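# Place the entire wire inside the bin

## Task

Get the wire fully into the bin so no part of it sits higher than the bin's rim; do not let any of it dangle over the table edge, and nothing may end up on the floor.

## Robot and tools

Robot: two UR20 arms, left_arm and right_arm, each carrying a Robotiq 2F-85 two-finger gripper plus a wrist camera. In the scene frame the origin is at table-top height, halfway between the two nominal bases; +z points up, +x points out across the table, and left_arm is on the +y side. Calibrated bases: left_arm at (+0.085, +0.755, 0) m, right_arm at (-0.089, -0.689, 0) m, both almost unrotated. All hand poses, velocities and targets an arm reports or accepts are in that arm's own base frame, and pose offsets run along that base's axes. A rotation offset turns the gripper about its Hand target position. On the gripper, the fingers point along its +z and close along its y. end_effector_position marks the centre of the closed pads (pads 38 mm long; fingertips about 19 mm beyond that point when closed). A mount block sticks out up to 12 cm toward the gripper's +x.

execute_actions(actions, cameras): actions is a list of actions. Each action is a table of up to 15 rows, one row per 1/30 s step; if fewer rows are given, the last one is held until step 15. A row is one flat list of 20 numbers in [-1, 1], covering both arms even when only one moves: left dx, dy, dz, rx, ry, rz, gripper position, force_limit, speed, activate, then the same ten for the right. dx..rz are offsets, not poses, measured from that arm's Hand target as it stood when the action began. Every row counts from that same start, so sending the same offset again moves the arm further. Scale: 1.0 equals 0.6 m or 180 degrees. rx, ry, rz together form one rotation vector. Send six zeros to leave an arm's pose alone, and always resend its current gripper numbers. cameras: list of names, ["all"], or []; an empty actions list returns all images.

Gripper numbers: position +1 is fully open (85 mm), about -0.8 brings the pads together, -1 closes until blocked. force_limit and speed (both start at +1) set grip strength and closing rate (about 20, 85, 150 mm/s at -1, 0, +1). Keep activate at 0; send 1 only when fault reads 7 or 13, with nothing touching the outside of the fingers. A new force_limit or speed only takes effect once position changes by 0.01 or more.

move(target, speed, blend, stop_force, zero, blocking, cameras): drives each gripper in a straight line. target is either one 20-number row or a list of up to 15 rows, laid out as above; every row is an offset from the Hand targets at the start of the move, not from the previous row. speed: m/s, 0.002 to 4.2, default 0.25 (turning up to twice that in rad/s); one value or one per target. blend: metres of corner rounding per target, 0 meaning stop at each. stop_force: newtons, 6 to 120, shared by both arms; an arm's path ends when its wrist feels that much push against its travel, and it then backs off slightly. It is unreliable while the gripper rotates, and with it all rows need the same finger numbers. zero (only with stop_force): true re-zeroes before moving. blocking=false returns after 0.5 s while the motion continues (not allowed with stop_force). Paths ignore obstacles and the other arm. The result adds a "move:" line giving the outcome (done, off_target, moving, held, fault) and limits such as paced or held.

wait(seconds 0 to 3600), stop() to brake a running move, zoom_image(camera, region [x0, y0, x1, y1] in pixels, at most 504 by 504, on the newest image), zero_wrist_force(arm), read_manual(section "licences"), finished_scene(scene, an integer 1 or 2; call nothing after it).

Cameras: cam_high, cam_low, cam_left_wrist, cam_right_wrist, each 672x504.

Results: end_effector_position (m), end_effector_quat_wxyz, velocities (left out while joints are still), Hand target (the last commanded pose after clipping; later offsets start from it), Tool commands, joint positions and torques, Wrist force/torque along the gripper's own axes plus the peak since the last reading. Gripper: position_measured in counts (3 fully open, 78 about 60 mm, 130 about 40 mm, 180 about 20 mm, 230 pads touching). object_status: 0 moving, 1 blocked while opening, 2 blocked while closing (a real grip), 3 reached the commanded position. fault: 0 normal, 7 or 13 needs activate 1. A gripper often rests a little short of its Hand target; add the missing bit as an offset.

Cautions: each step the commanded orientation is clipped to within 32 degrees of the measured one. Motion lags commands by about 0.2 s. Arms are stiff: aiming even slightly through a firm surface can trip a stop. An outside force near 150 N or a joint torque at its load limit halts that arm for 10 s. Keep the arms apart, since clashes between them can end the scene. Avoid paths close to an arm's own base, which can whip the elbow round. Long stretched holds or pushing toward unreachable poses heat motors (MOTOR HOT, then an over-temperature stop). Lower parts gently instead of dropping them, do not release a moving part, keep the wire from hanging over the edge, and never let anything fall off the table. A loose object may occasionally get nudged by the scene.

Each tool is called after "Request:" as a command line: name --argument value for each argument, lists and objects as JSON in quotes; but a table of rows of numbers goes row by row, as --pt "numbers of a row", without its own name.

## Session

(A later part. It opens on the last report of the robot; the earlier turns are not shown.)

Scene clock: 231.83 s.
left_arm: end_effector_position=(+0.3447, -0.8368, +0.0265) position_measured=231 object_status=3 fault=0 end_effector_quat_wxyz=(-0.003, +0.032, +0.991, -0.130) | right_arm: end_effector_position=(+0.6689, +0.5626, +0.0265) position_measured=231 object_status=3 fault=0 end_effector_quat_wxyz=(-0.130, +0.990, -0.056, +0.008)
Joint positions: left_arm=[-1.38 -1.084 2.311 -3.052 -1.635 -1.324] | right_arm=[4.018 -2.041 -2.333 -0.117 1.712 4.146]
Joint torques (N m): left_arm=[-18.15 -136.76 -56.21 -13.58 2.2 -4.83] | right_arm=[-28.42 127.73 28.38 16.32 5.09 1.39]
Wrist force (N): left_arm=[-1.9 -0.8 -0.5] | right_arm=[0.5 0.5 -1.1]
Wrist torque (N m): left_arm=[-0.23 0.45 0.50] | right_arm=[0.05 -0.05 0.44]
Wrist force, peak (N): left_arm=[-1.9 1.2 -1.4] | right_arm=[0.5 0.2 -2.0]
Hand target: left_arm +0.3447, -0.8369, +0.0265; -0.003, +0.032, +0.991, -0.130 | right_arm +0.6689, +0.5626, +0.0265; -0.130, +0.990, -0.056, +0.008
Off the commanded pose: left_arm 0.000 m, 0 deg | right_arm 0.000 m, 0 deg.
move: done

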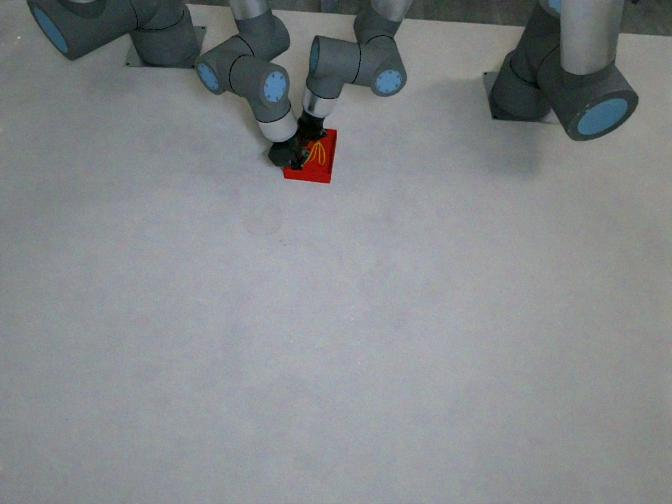

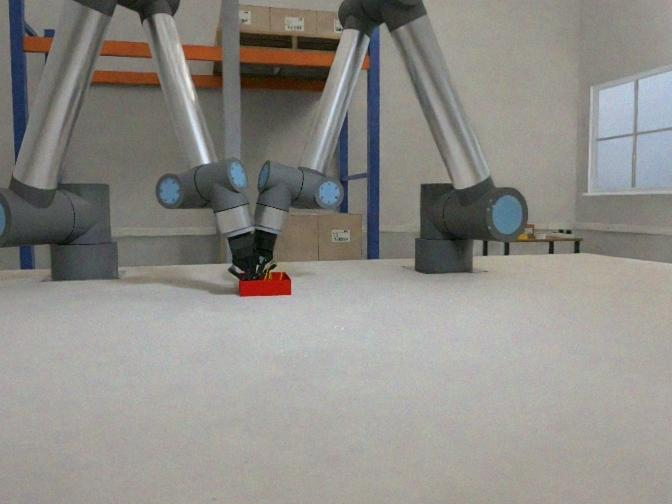

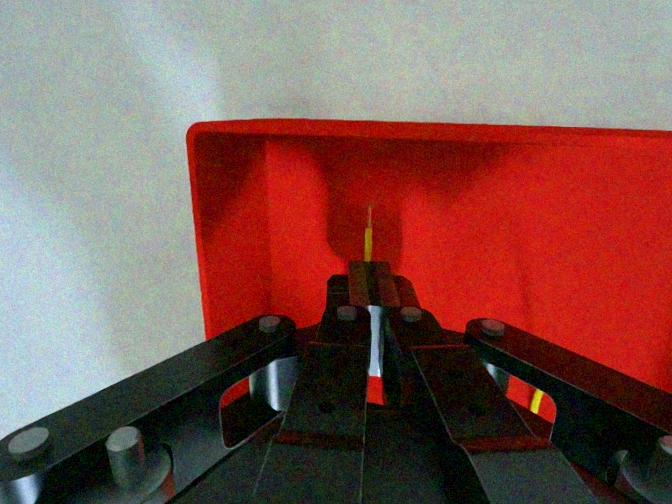

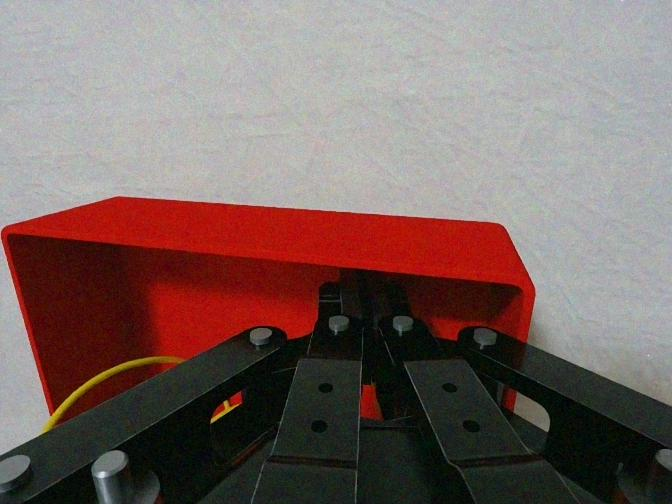

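Request:
move --pt "0 0 0 0 0 0 -0.6 0 -1 0 0 0 0 0 0 0 -0.68 0 -1 0" --pt "0.0016 0.0258 0.0966 0 0 0 -0.6 0 -1 0 -0.0029 -0.0257 0.0966 0 0 0 -0.68 0 -1 0" --pt "-0.0162 0.4697 0.5392 0 0 0 -0.6 0 -1 0 -0.1152 -0.105 0.6225 -0.0576 0.0724 -0.4969 -0.68 0 -1 0" --speed '[0.1,0.1,0.4]' --blend '[0,0.01,0]' --cameras '["all"]'

Request:
zoom_image --camera "cam_low" --region '[220, 250, 310, 310]'

Request:
zoom_image --camera "cam_right_wrist" --region '[180, 120, 520, 420]'

Scene clock: 284.50 s.
left_arm: end_effector_position=(+0.3350, -0.5551, +0.3499) position_measured=205 object_status=3 fault=0 end_effector_quat_wxyz=(-0.003, +0.032, +0.991, -0.130) | right_arm: end_effector_position=(+0.5998, +0.4996, +0.3999) position_measured=214 object_status=3 fault=0 end_effector_quat_wxyz=(-0.001, -0.666, +0.746, +0.000)
Joint positions: left_arm=[-1.297 -1.796 2.445 -2.468 -1.655 -1.244] | right_arm=[4.097 -1.527 -2.132 -1.055 1.571 5.78]
Joint torques (N m): left_arm=[25.41 -52.82 -96.51 -6.41 -3.65 7] | right_arm=[23.96 122.96 94.2 3.38 5.19 3.71]
Wrist force (N): left_arm=[-1.8 -0.4 -0.8] | right_arm=[0.8 0.3 -1.2]
Wrist torque (N m): left_arm=[-0.20 0.41 0.14] | right_arm=[0.05 -0.04 -0.11]
Wrist force, peak (N): left_arm=[-2.6 -0.8 -1.5] | right_arm=[1.2 0.4 -3.5]
Hand target: left_arm +0.3350, -0.5551, +0.3500; -0.003, +0.032, +0.991, -0.130 | right_arm +0.5998, +0.4996, +0.4000; -0.001, -0.666, +0.746, +0.000
Off the commanded pose: left_arm 0.000 m, 0 deg | right_arm 0.000 m, 0 deg.
move: done

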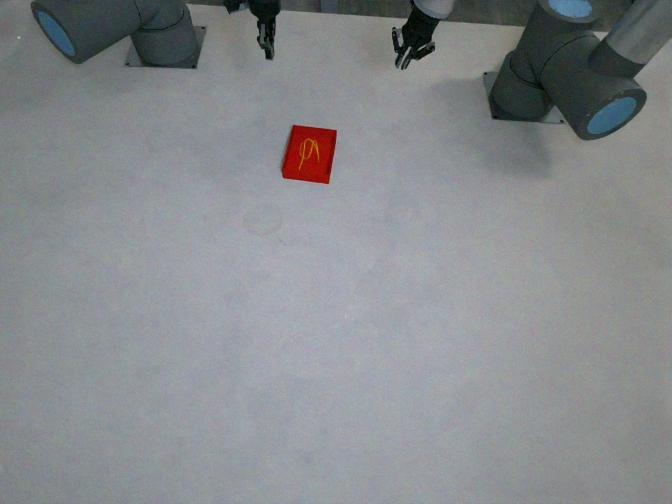

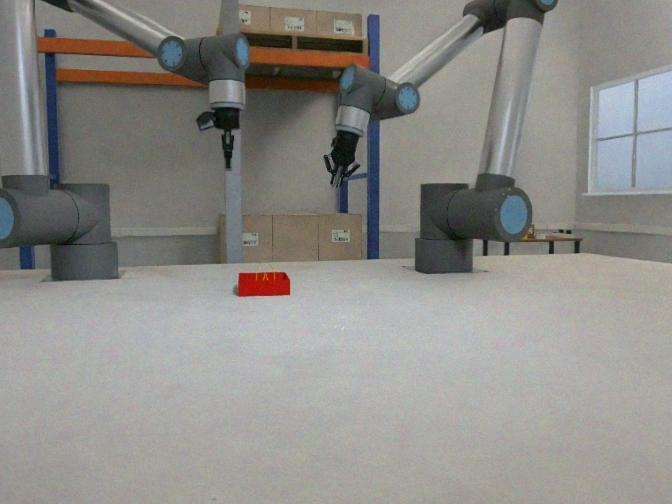

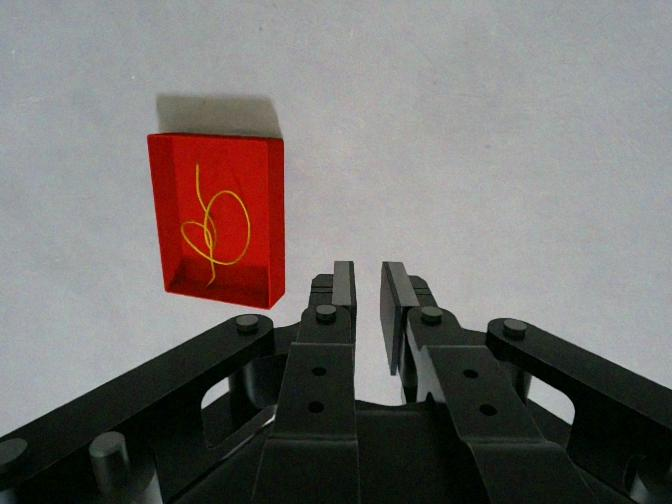

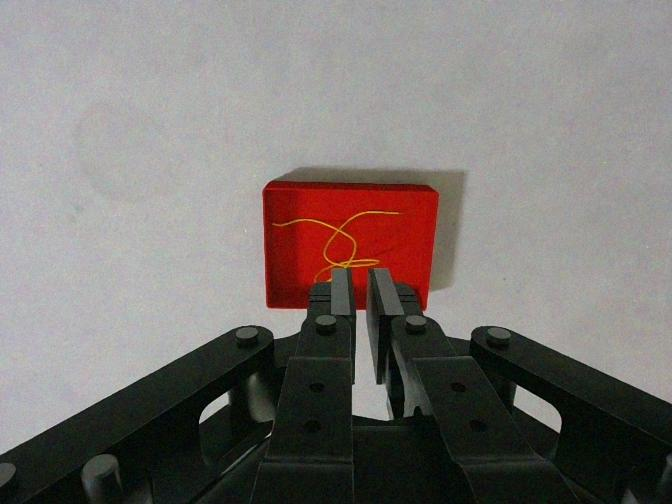

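Scaled by 5.600 from the camera's image (finer frame: 960x720).

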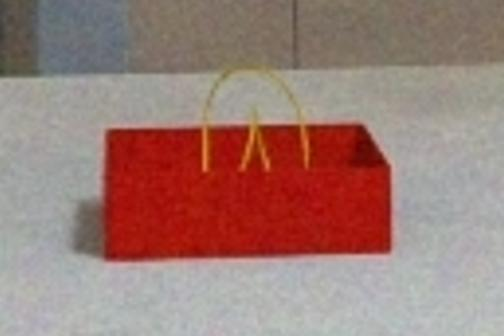

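Scaled by 1.482 from the camera's image (finer frame: 960x720).

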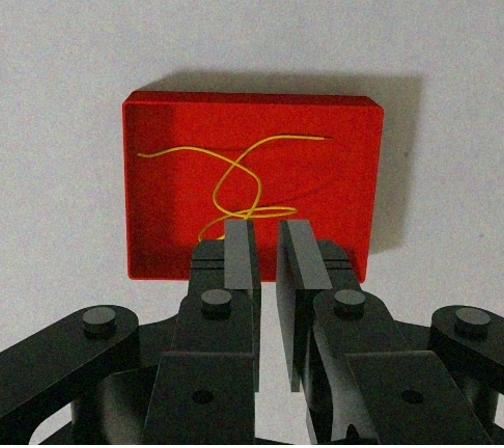

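Request:
zoom_image --camera "cam_left_wrist" --region '[130, 110, 310, 330]'

Request:
zoom_image --camera "cam_high" --region '[275, 115, 345, 190]'

Request:
zoom_image --camera "cam_right_wrist" --region '[250, 160, 450, 320]'

Scaled by 2.291 from the camera's image (finer frame: 960x720).

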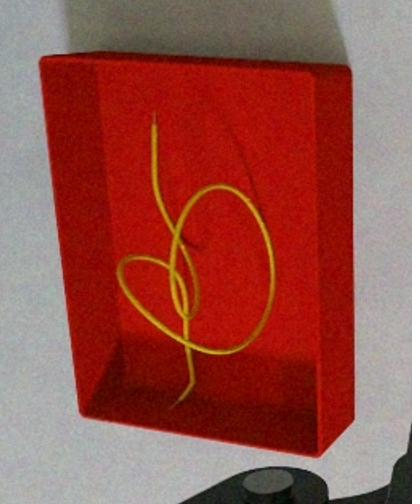

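Scaled by 6.720 from the camera's image (finer frame: 960x720).

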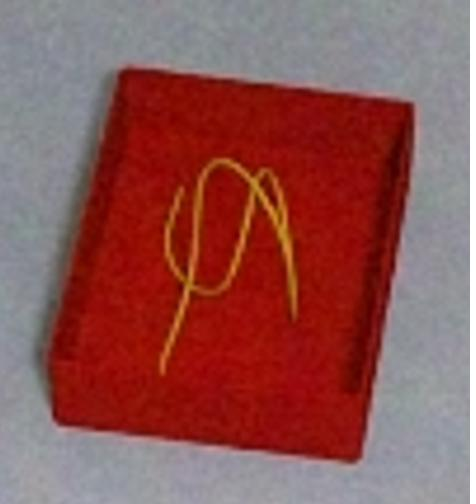

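Scaled by 2.520 from the camera's image (finer frame: 960x720).

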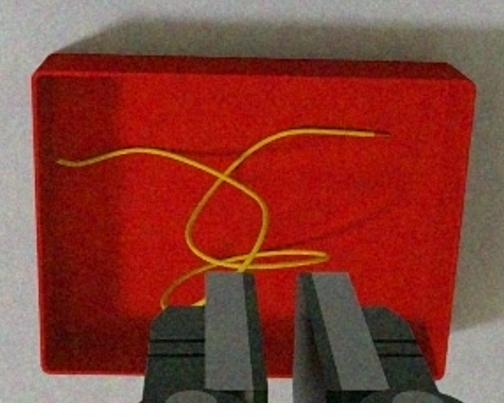

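Request:
move --target '[0.1223,-0.4095,-0.1667,0.0818,0.0206,0.1917,0,0,-0.7,0,0,-0.1667,0,0,0,0,-0.68,0,-1,0]' --speed 0.4 --cameras '["cam_low","cam_left_wrist","cam_right_wrist"]'

Request:
zoom_image --camera "cam_left_wrist" --region '[170, 60, 530, 330]'

Scene clock: 346.63 s.
left_arm: end_effector_position=(+0.4083, -0.8007, +0.2500) position_measured=128 object_status=3 fault=0 end_effector_quat_wxyz=(+0.000, -0.268, +0.964, +0.000) | right_arm: end_effector_position=(+0.5998, +0.3996, +0.4000) position_measured=214 object_status=3 fault=0 end_effector_quat_wxyz=(-0.001, -0.666, +0.746, +0.000)
Joint positions: left_arm=[-1.325 -1.361 2.103 -2.314 -1.571 -1.867] | right_arm=[4.012 -1.451 -2.2 -1.063 1.571 5.695]
Joint torques (N m): left_arm=[25.37 -107.22 -88.48 -5.93 -3.46 -3.61] | right_arm=[-32.63 104.37 73.08 3.57 2.23 -5.2]
Wrist force (N): left_arm=[-1.2 0.2 -0.2] | right_arm=[0.6 0.6 -0.6]
Wrist torque (N m): left_arm=[-0.06 0.31 0.61] | right_arm=[0.12 0.00 0.42]
Wrist force, peak (N): left_arm=[-0.1 -3.9 1.6] | right_arm=[2.1 0.3 -1.1]
Hand target: left_arm +0.4084, -0.8008, +0.2500; +0.000, -0.268, +0.963, +0.000 | right_arm +0.5998, +0.3996, +0.4000; -0.001, -0.666, +0.746, +0.000
Off the commanded pose: left_arm 0.000 m, 0 deg | right_arm 0.000 m, 0 deg.
move: done

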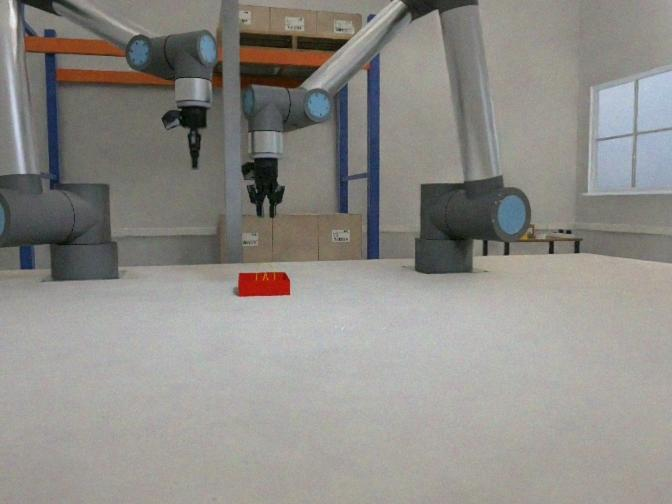

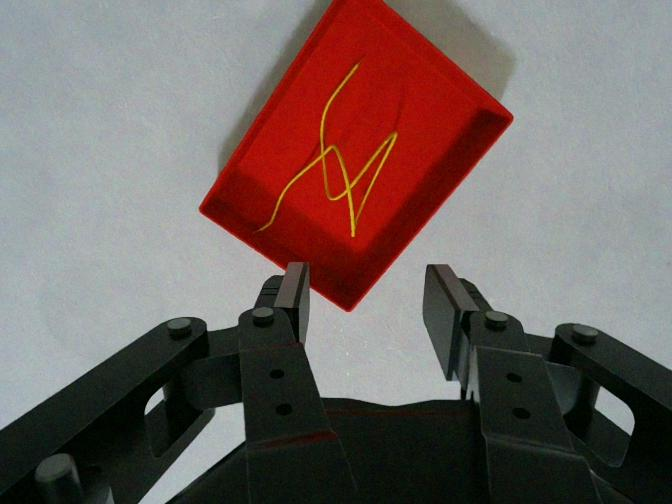

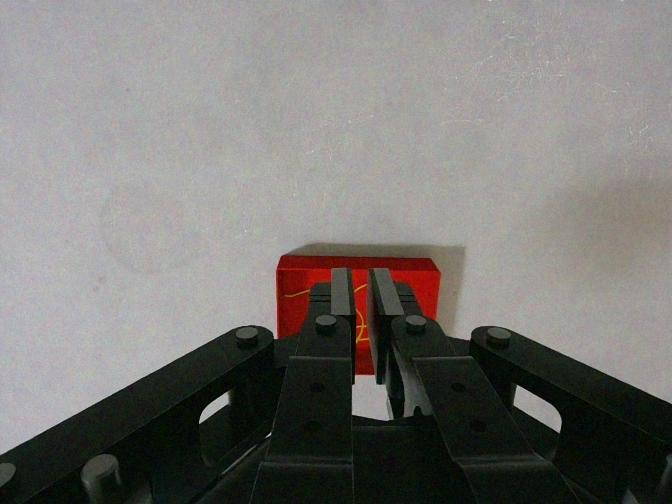

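Scaled by 1.400 from the camera's image (finer frame: 960x720).

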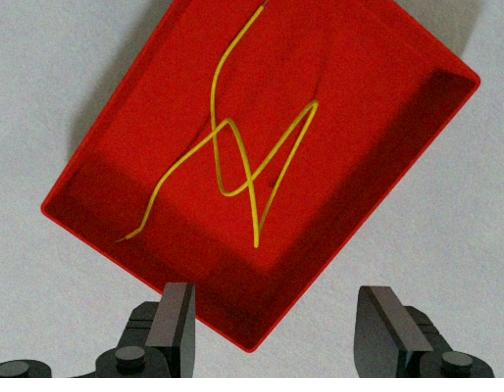

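Request:
move --pt "0.0383 0.023 -0.2083 0 0 0 -1 0 0 0 0 0 0 0 0 0 -0.68 0 -1 0" --pt "0.055 0.023 -0.3742 0 0 0 -1 0 0 0 0 0 0 0 0 0 -0.68 0 -1 0" --pt "0.055 0.023 0 0 0 0 -1 0 0 0 0 0 0 0 0 0 -0.68 0 -1 0" --speed '[0.2,0.1,0.3]' --cameras '["cam_high","cam_low","cam_left_wrist"]'

Request:
zoom_image --camera "cam_left_wrist" --region '[150, 30, 510, 300]'

Request:
zoom_image --camera "cam_low" --region '[220, 250, 310, 310]'

Scene clock: 383.13 s.
left_arm: end_effector_position=(+0.4415, -0.7870, +0.2498) position_measured=232 object_status=3 fault=0 end_effector_quat_wxyz=(+0.000, -0.268, +0.963, +0.000) | right_arm: end_effector_position=(+0.5998, +0.3996, +0.4000) position_measured=214 object_status=3 fault=0 end_effector_quat_wxyz=(-0.001, -0.666, +0.746, +0.000)
Joint positions: left_arm=[-1.284 -1.357 2.099 -2.313 -1.571 -1.826] | right_arm=[4.012 -1.451 -2.2 -1.063 1.571 5.695]
Joint torques (N m): left_arm=[-21.51 -153.49 -90.26 -4.89 1.48 -4.49] | right_arm=[-30.44 102.92 74.44 3.58 5.27 -5.43]
Wrist force (N): left_arm=[-1.5 -0.2 -0.3] | right_arm=[0.7 0.3 -0.8]
Wrist torque (N m): left_arm=[-0.13 0.38 0.21] | right_arm=[0.06 -0.03 0.42]
Wrist force, peak (N): left_arm=[-1.6 0.1 -4.7] | right_arm=[1.0 0.2 -1.4]
Hand target: left_arm +0.4414, -0.7870, +0.2500; +0.000, -0.268, +0.963, +0.000 | right_arm +0.5998, +0.3996, +0.4000; -0.001, -0.666, +0.746, +0.000
Off the commanded pose: left_arm 0.000 m, 0 deg | right_arm 0.000 m, 0 deg.
move: done

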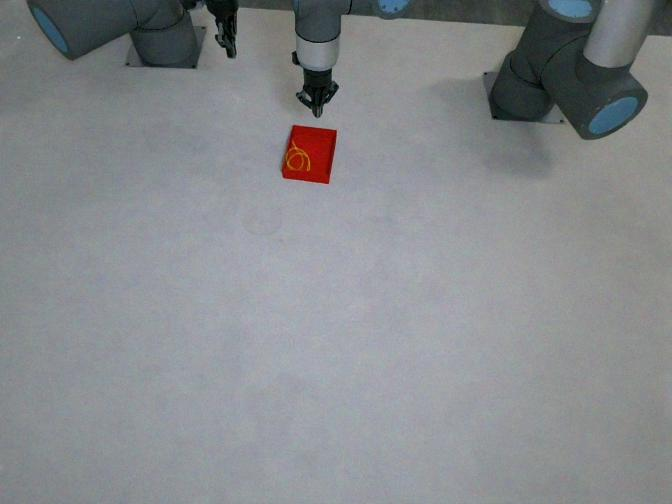

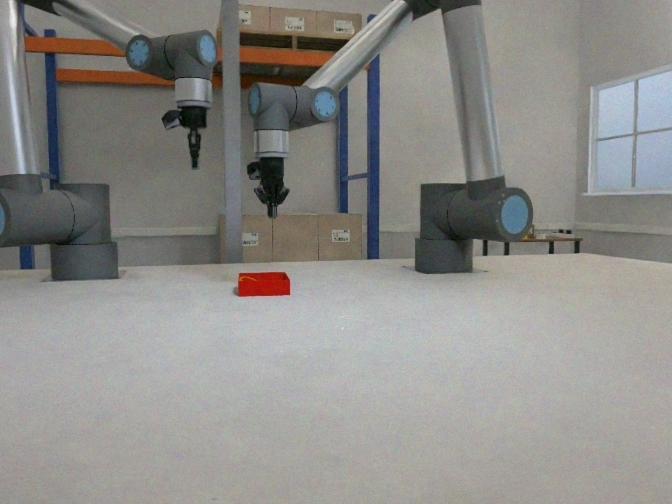

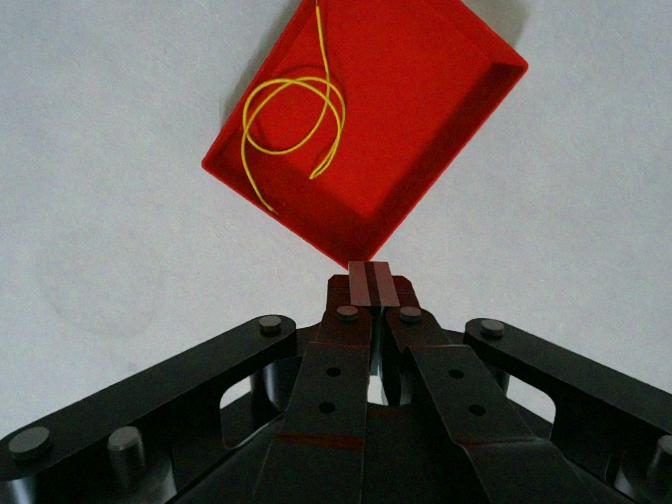

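Scaled by 1.400 from the camera's image (finer frame: 960x720).

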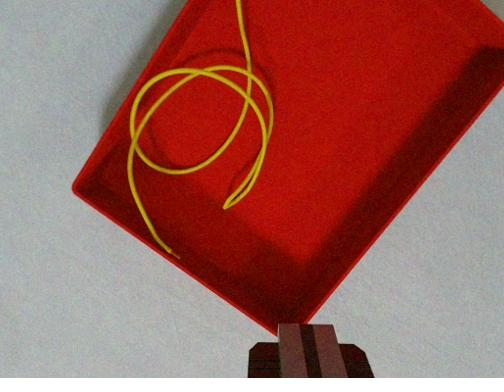

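Scaled by 5.600 from the camera's image (finer frame: 960x720).

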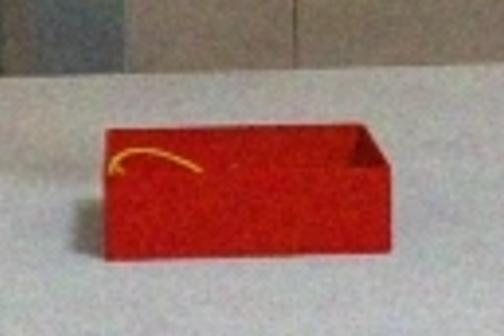

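Request:
zoom_image --camera "cam_low" --region '[232, 262, 268, 292]'

Request:
zoom_image --camera "cam_left_wrist" --region '[195, 60, 365, 230]'

Request:
zoom_image --camera "cam_high" --region '[275, 120, 345, 190]'

Scaled by 14.000 from the camera's image (finer frame: 960x720).

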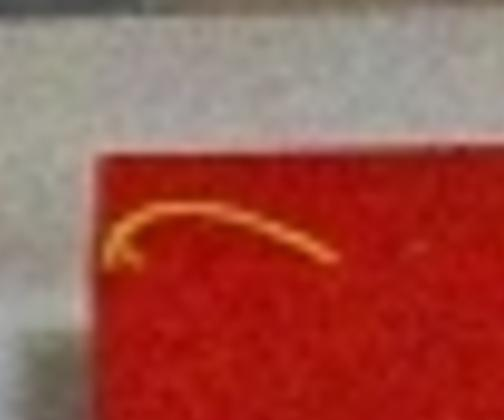

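Scaled by 2.965 from the camera's image (finer frame: 960x720).

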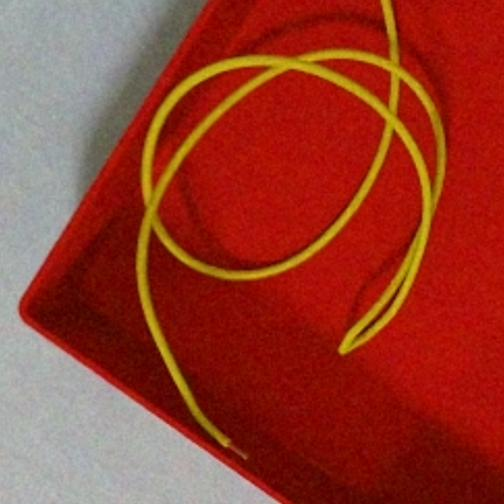

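Scaled by 7.200 from the camera's image (finer frame: 960x720).

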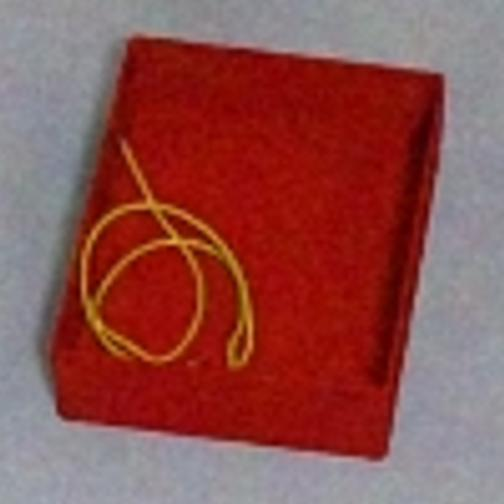

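Request:
move --pt "-0.0383 -0.043 -0.25 0 0 0 -0.2 0 0 0 0 0 0 0 0 0 -0.68 0 -1 0" --pt "-0.0383 -0.043 -0.3667 0 0 0 -0.2 0 0 0 0 0 0 0 0 0 -0.68 0 -1 0" --pt "-0.0383 -0.043 -0.3667 0 0 0 -1 0 -0.7 0 0 0 0 0 0 0 -0.68 0 -1 0" --pt "-0.055 0.0153 -0.3758 0 0 0 -1 0 -0.7 0 0 0 0 0 0 0 -0.68 0 -1 0" --pt "-0.055 0.0153 -0.3758 0 0 0 -0.5 0 -1 0 0 0 0 0 0 0 -0.68 0 -1 0" --pt "-0.055 0.0153 0 0 0 0 -0.5 0 -1 0 0 0 0 0 0 0 -0.68 0 -1 0" --speed '[0.3,0.12,0.1,0.1,0.1,0.25]' --cameras '["cam_high","cam_low","cam_left_wrist"]'

Request:
zoom_image --camera "cam_left_wrist" --region '[150, 30, 510, 300]'

Request:
zoom_image --camera "cam_low" --region '[230, 262, 300, 302]'

Request:
zoom_image --camera "cam_high" --region '[275, 120, 345, 190]'

Scene clock: 422.67 s.
left_arm: end_effector_position=(+0.4084, -0.7778, +0.2498) position_measured=192 object_status=3 fault=0 end_effector_quat_wxyz=(+0.000, -0.268, +0.963, +0.000) | right_arm: end_effector_position=(+0.5998, +0.3996, +0.4000) position_measured=214 object_status=3 fault=0 end_effector_quat_wxyz=(-0.001, -0.666, +0.746, +0.000)
Joint positions: left_arm=[-1.318 -1.381 2.131 -2.321 -1.571 -1.86] | right_arm=[4.012 -1.451 -2.2 -1.063 1.571 5.695]
Joint torques (N m): left_arm=[-6.41 -146.31 -87.23 -4.37 -0.7 -3.64] | right_arm=[-30.48 102.99 74.93 3.65 4.81 -5.01]
Wrist force (N): left_arm=[-1.4 0.3 -0.3] | right_arm=[0.8 0.3 -0.9]
Wrist torque (N m): left_arm=[-0.05 0.34 0.61] | right_arm=[0.06 -0.04 0.42]
Wrist force, peak (N): left_arm=[-2.2 0.2 -4.9] | right_arm=[0.7 0.1 -1.6]
Hand target: left_arm +0.4084, -0.7778, +0.2500; +0.000, -0.268, +0.963, +0.000 | right_arm +0.5998, +0.3996, +0.4000; -0.001, -0.666, +0.746, +0.000
Off the commanded pose: left_arm 0.000 m, 0 deg | right_arm 0.000 m, 0 deg.
move: done

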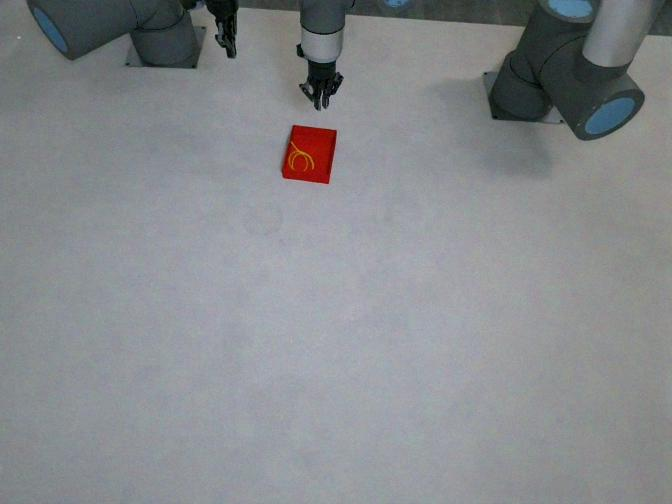

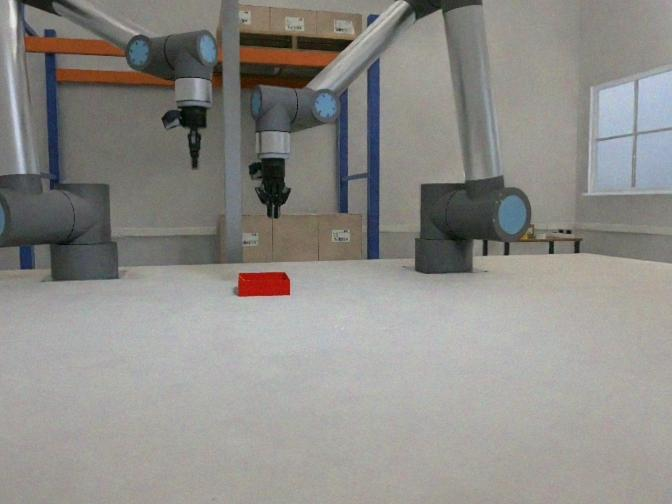

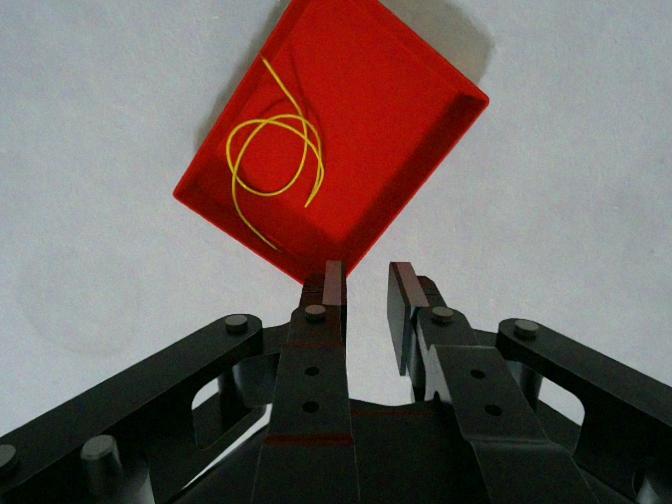

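Scaled by 1.400 from the camera's image (finer frame: 960x720).

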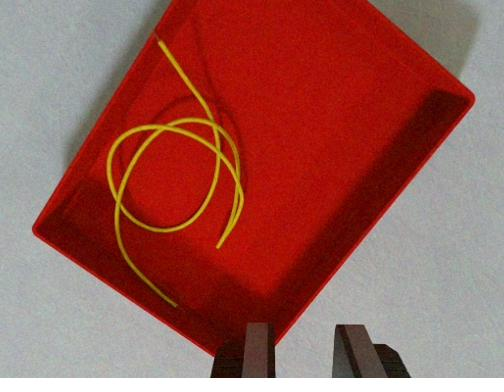

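Scaled by 7.200 from the camera's image (finer frame: 960x720).

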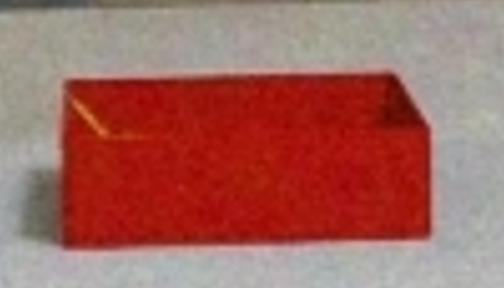

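Scaled by 7.200 from the camera's image (finer frame: 960x720).

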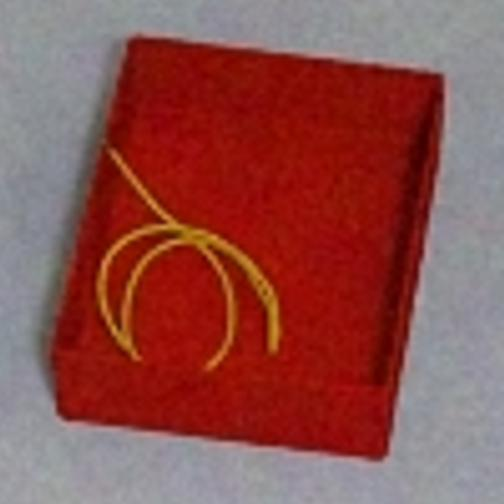

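Request:
move --pt "-0.0677 -0.1332 -0.25 0 0 0.19 -0.42 0 0 0 0 -0.1667 0.1 0 0 0 -0.68 0 -1 0" --pt "-0.0677 -0.1332 -0.3633 0 0 0.19 -0.42 0 0 0 0 -0.1667 0.1 0 0 0 -0.68 0 -1 0" --pt "-0.0677 -0.1332 -0.3633 0 0 0.19 -1 0 -0.7 0 0 -0.1667 0.1 0 0 0 -0.68 0 -1 0" --pt "-0.0918 -0.0715 -0.3758 0 0 0.19 -1 0 -0.7 0 0 -0.1667 0.1 0 0 0 -0.68 0 -1 0" --pt "-0.0918 -0.0715 -0.3758 0 0 0.19 -0.5 0 -1 0 0 -0.1667 0.1 0 0 0 -0.68 0 -1 0" --pt "-0.0918 -0.0715 0 0 0 0.19 -0.5 0 -1 0 0 -0.1667 0.1 0 0 0 -0.68 0 -1 0" --speed '[0.3,0.1,0.1,0.08,0.1,0.25]' --cameras '["cam_high","cam_low","cam_left_wrist"]'

Request:
zoom_image --camera "cam_left_wrist" --region '[150, 30, 510, 300]'

Request:
zoom_image --camera "cam_low" --region '[230, 262, 300, 302]'

Request:
zoom_image --camera "cam_high" --region '[275, 120, 345, 190]'

Scene clock: 452.47 s.
left_arm: end_effector_position=(+0.3534, -0.8207, +0.2498) position_measured=192 object_status=3 fault=0 end_effector_quat_wxyz=(+0.000, -0.539, +0.842, +0.000) | right_arm: end_effector_position=(+0.5998, +0.2996, +0.4600) position_measured=214 object_status=3 fault=0 end_effector_quat_wxyz=(-0.001, -0.666, +0.746, +0.000)
Joint positions: left_arm=[-1.391 -1.366 2.111 -2.316 -1.571 -2.53] | right_arm=[3.909 -1.346 -2.189 -1.178 1.571 5.593]
Joint torques (N m): left_arm=[-9.62 -149.57 -88.59 -4.53 -0.87 -4.25] | right_arm=[-35.75 81.44 99.74 3.63 4.79 -4.96]
Wrist force (N): left_arm=[-1.6 0.0 -0.2] | right_arm=[1.2 0.2 -0.6]
Wrist torque (N m): left_arm=[-0.12 0.39 0.58] | right_arm=[0.00 -0.16 0.36]
Wrist force, peak (N): left_arm=[-2.0 0.1 3.7] | right_arm=[2.2 0.2 -1.9]
Hand target: left_arm +0.3533, -0.8207, +0.2500; +0.000, -0.539, +0.842, +0.000 | right_arm +0.5998, +0.2996, +0.4600; -0.001, -0.666, +0.746, +0.000
Off the commanded pose: left_arm 0.000 m, 0 deg | right_arm 0.000 m, 0 deg.
move: done

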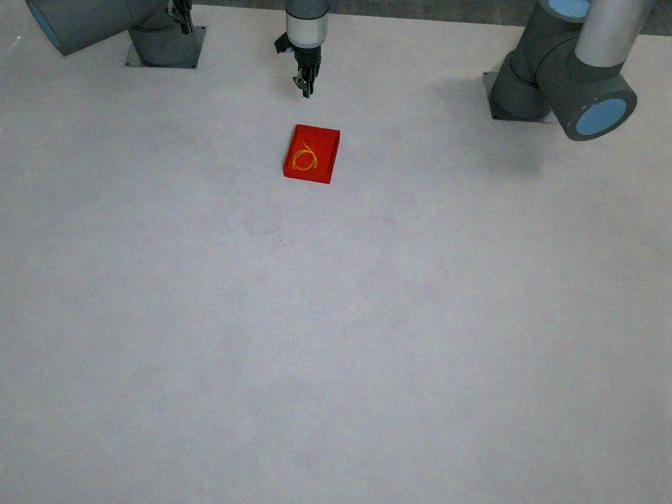

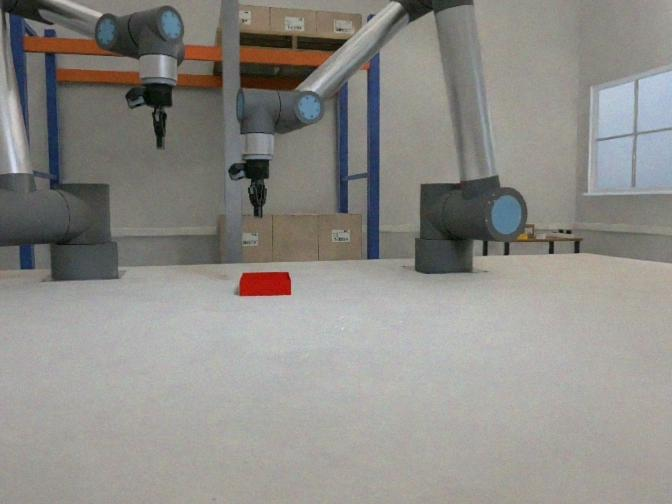

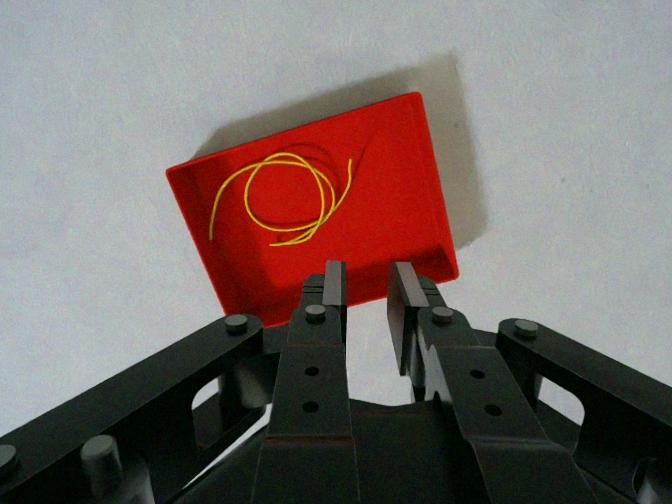

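Scaled by 1.400 from the camera's image (finer frame: 960x720).

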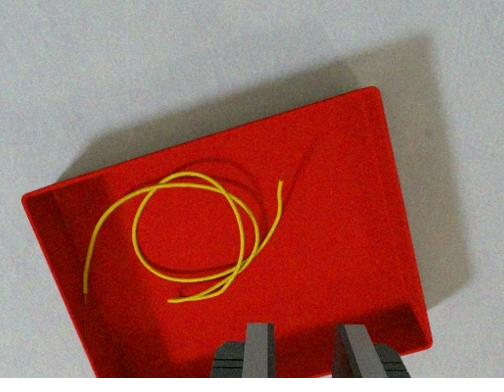

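Scaled by 7.200 from the camera's image (finer frame: 960x720).

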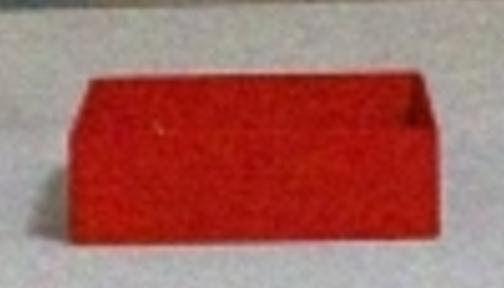

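Scaled by 7.200 from the camera's image (finer frame: 960x720).

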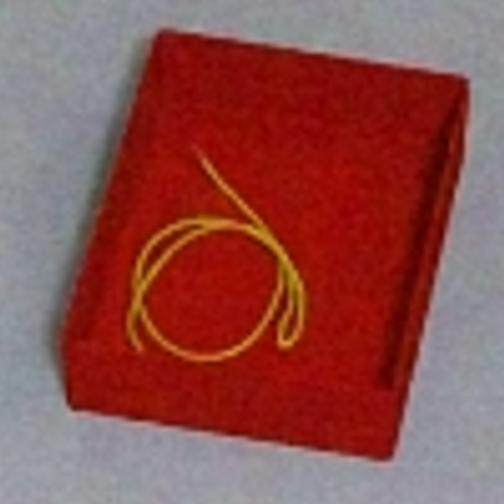

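Request:
wait --seconds 0.5 --cameras '["cam_low","cam_left_wrist"]'

Request:
zoom_image --camera "cam_low" --region '[234, 264, 298, 300]'

Request:
zoom_image --camera "cam_left_wrist" --region '[160, 130, 380, 300]'

Scene clock: 465.43 s.
left_arm: end_effector_position=(+0.3533, -0.8207, +0.2500) position_measured=192 object_status=3 fault=0 end_effector_quat_wxyz=(+0.000, -0.539, +0.842, +0.000) | right_arm: end_effector_position=(+0.5998, +0.2996, +0.4600) position_measured=214 object_status=3 fault=0 end_effector_quat_wxyz=(-0.001, -0.666, +0.746, +0.000)
Joint positions: left_arm=[-1.391 -1.366 2.111 -2.316 -1.571 -2.53] | right_arm=[3.909 -1.346 -2.189 -1.178 1.571 5.593]
Joint torques (N m): left_arm=[-14.12 -149.49 -90.35 -5 -2.39 -4.32] | right_arm=[-32.2 81.11 100.12 3.57 4.72 -4.54]
Wrist force (N): left_arm=[-1.2 -0.1 -0.5] | right_arm=[1.1 0.4 -1.1]
Wrist torque (N m): left_arm=[-0.14 0.31 0.58] | right_arm=[0.04 -0.15 0.37]
Wrist force, peak (N): left_arm=[-2.2 -0.1 0.0] | right_arm=[1.6 0.6 -1.1]
Hand target: left_arm +0.3533, -0.8207, +0.2500; +0.000, -0.539, +0.842, +0.000 | right_arm +0.5998, +0.2996, +0.4600; -0.001, -0.666, +0.746, +0.000
Tool commands: left_gripper/position=-0.5 left_gripper/force_limit=+0.0 left_gripper/speed=-1.0 left_gripper/activate=+0.0 right_gripper/position=-0.68 right_gripper/force_limit=+0.0 right_gripper/speed=-1.0 right_gripper/activate=+0.0
Off the commanded pose: left_arm 0.000 m, 0 deg | right_arm 0.000 m, 0 deg.
wait: 0.50 s; at rest from the start

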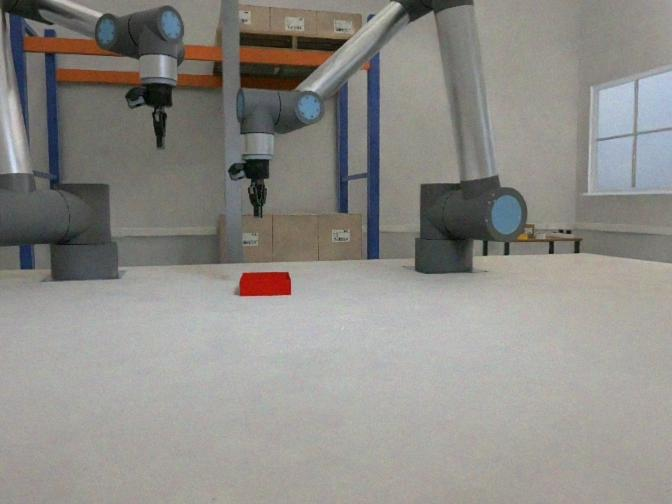

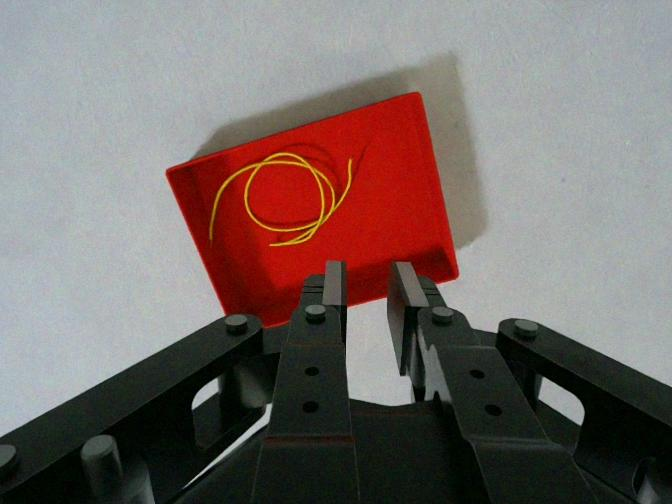

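Scaled by 7.875 from the camera's image (finer frame: 960x720).

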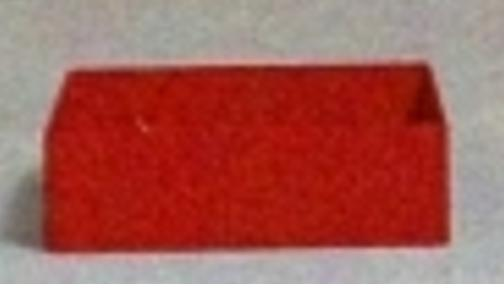

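Scaled by 2.291 from the camera's image (finer frame: 960x720).

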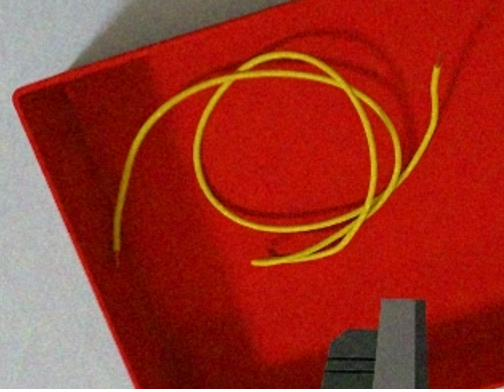

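Request:
finished_scene --scene 2

The scene is finished: the task was done.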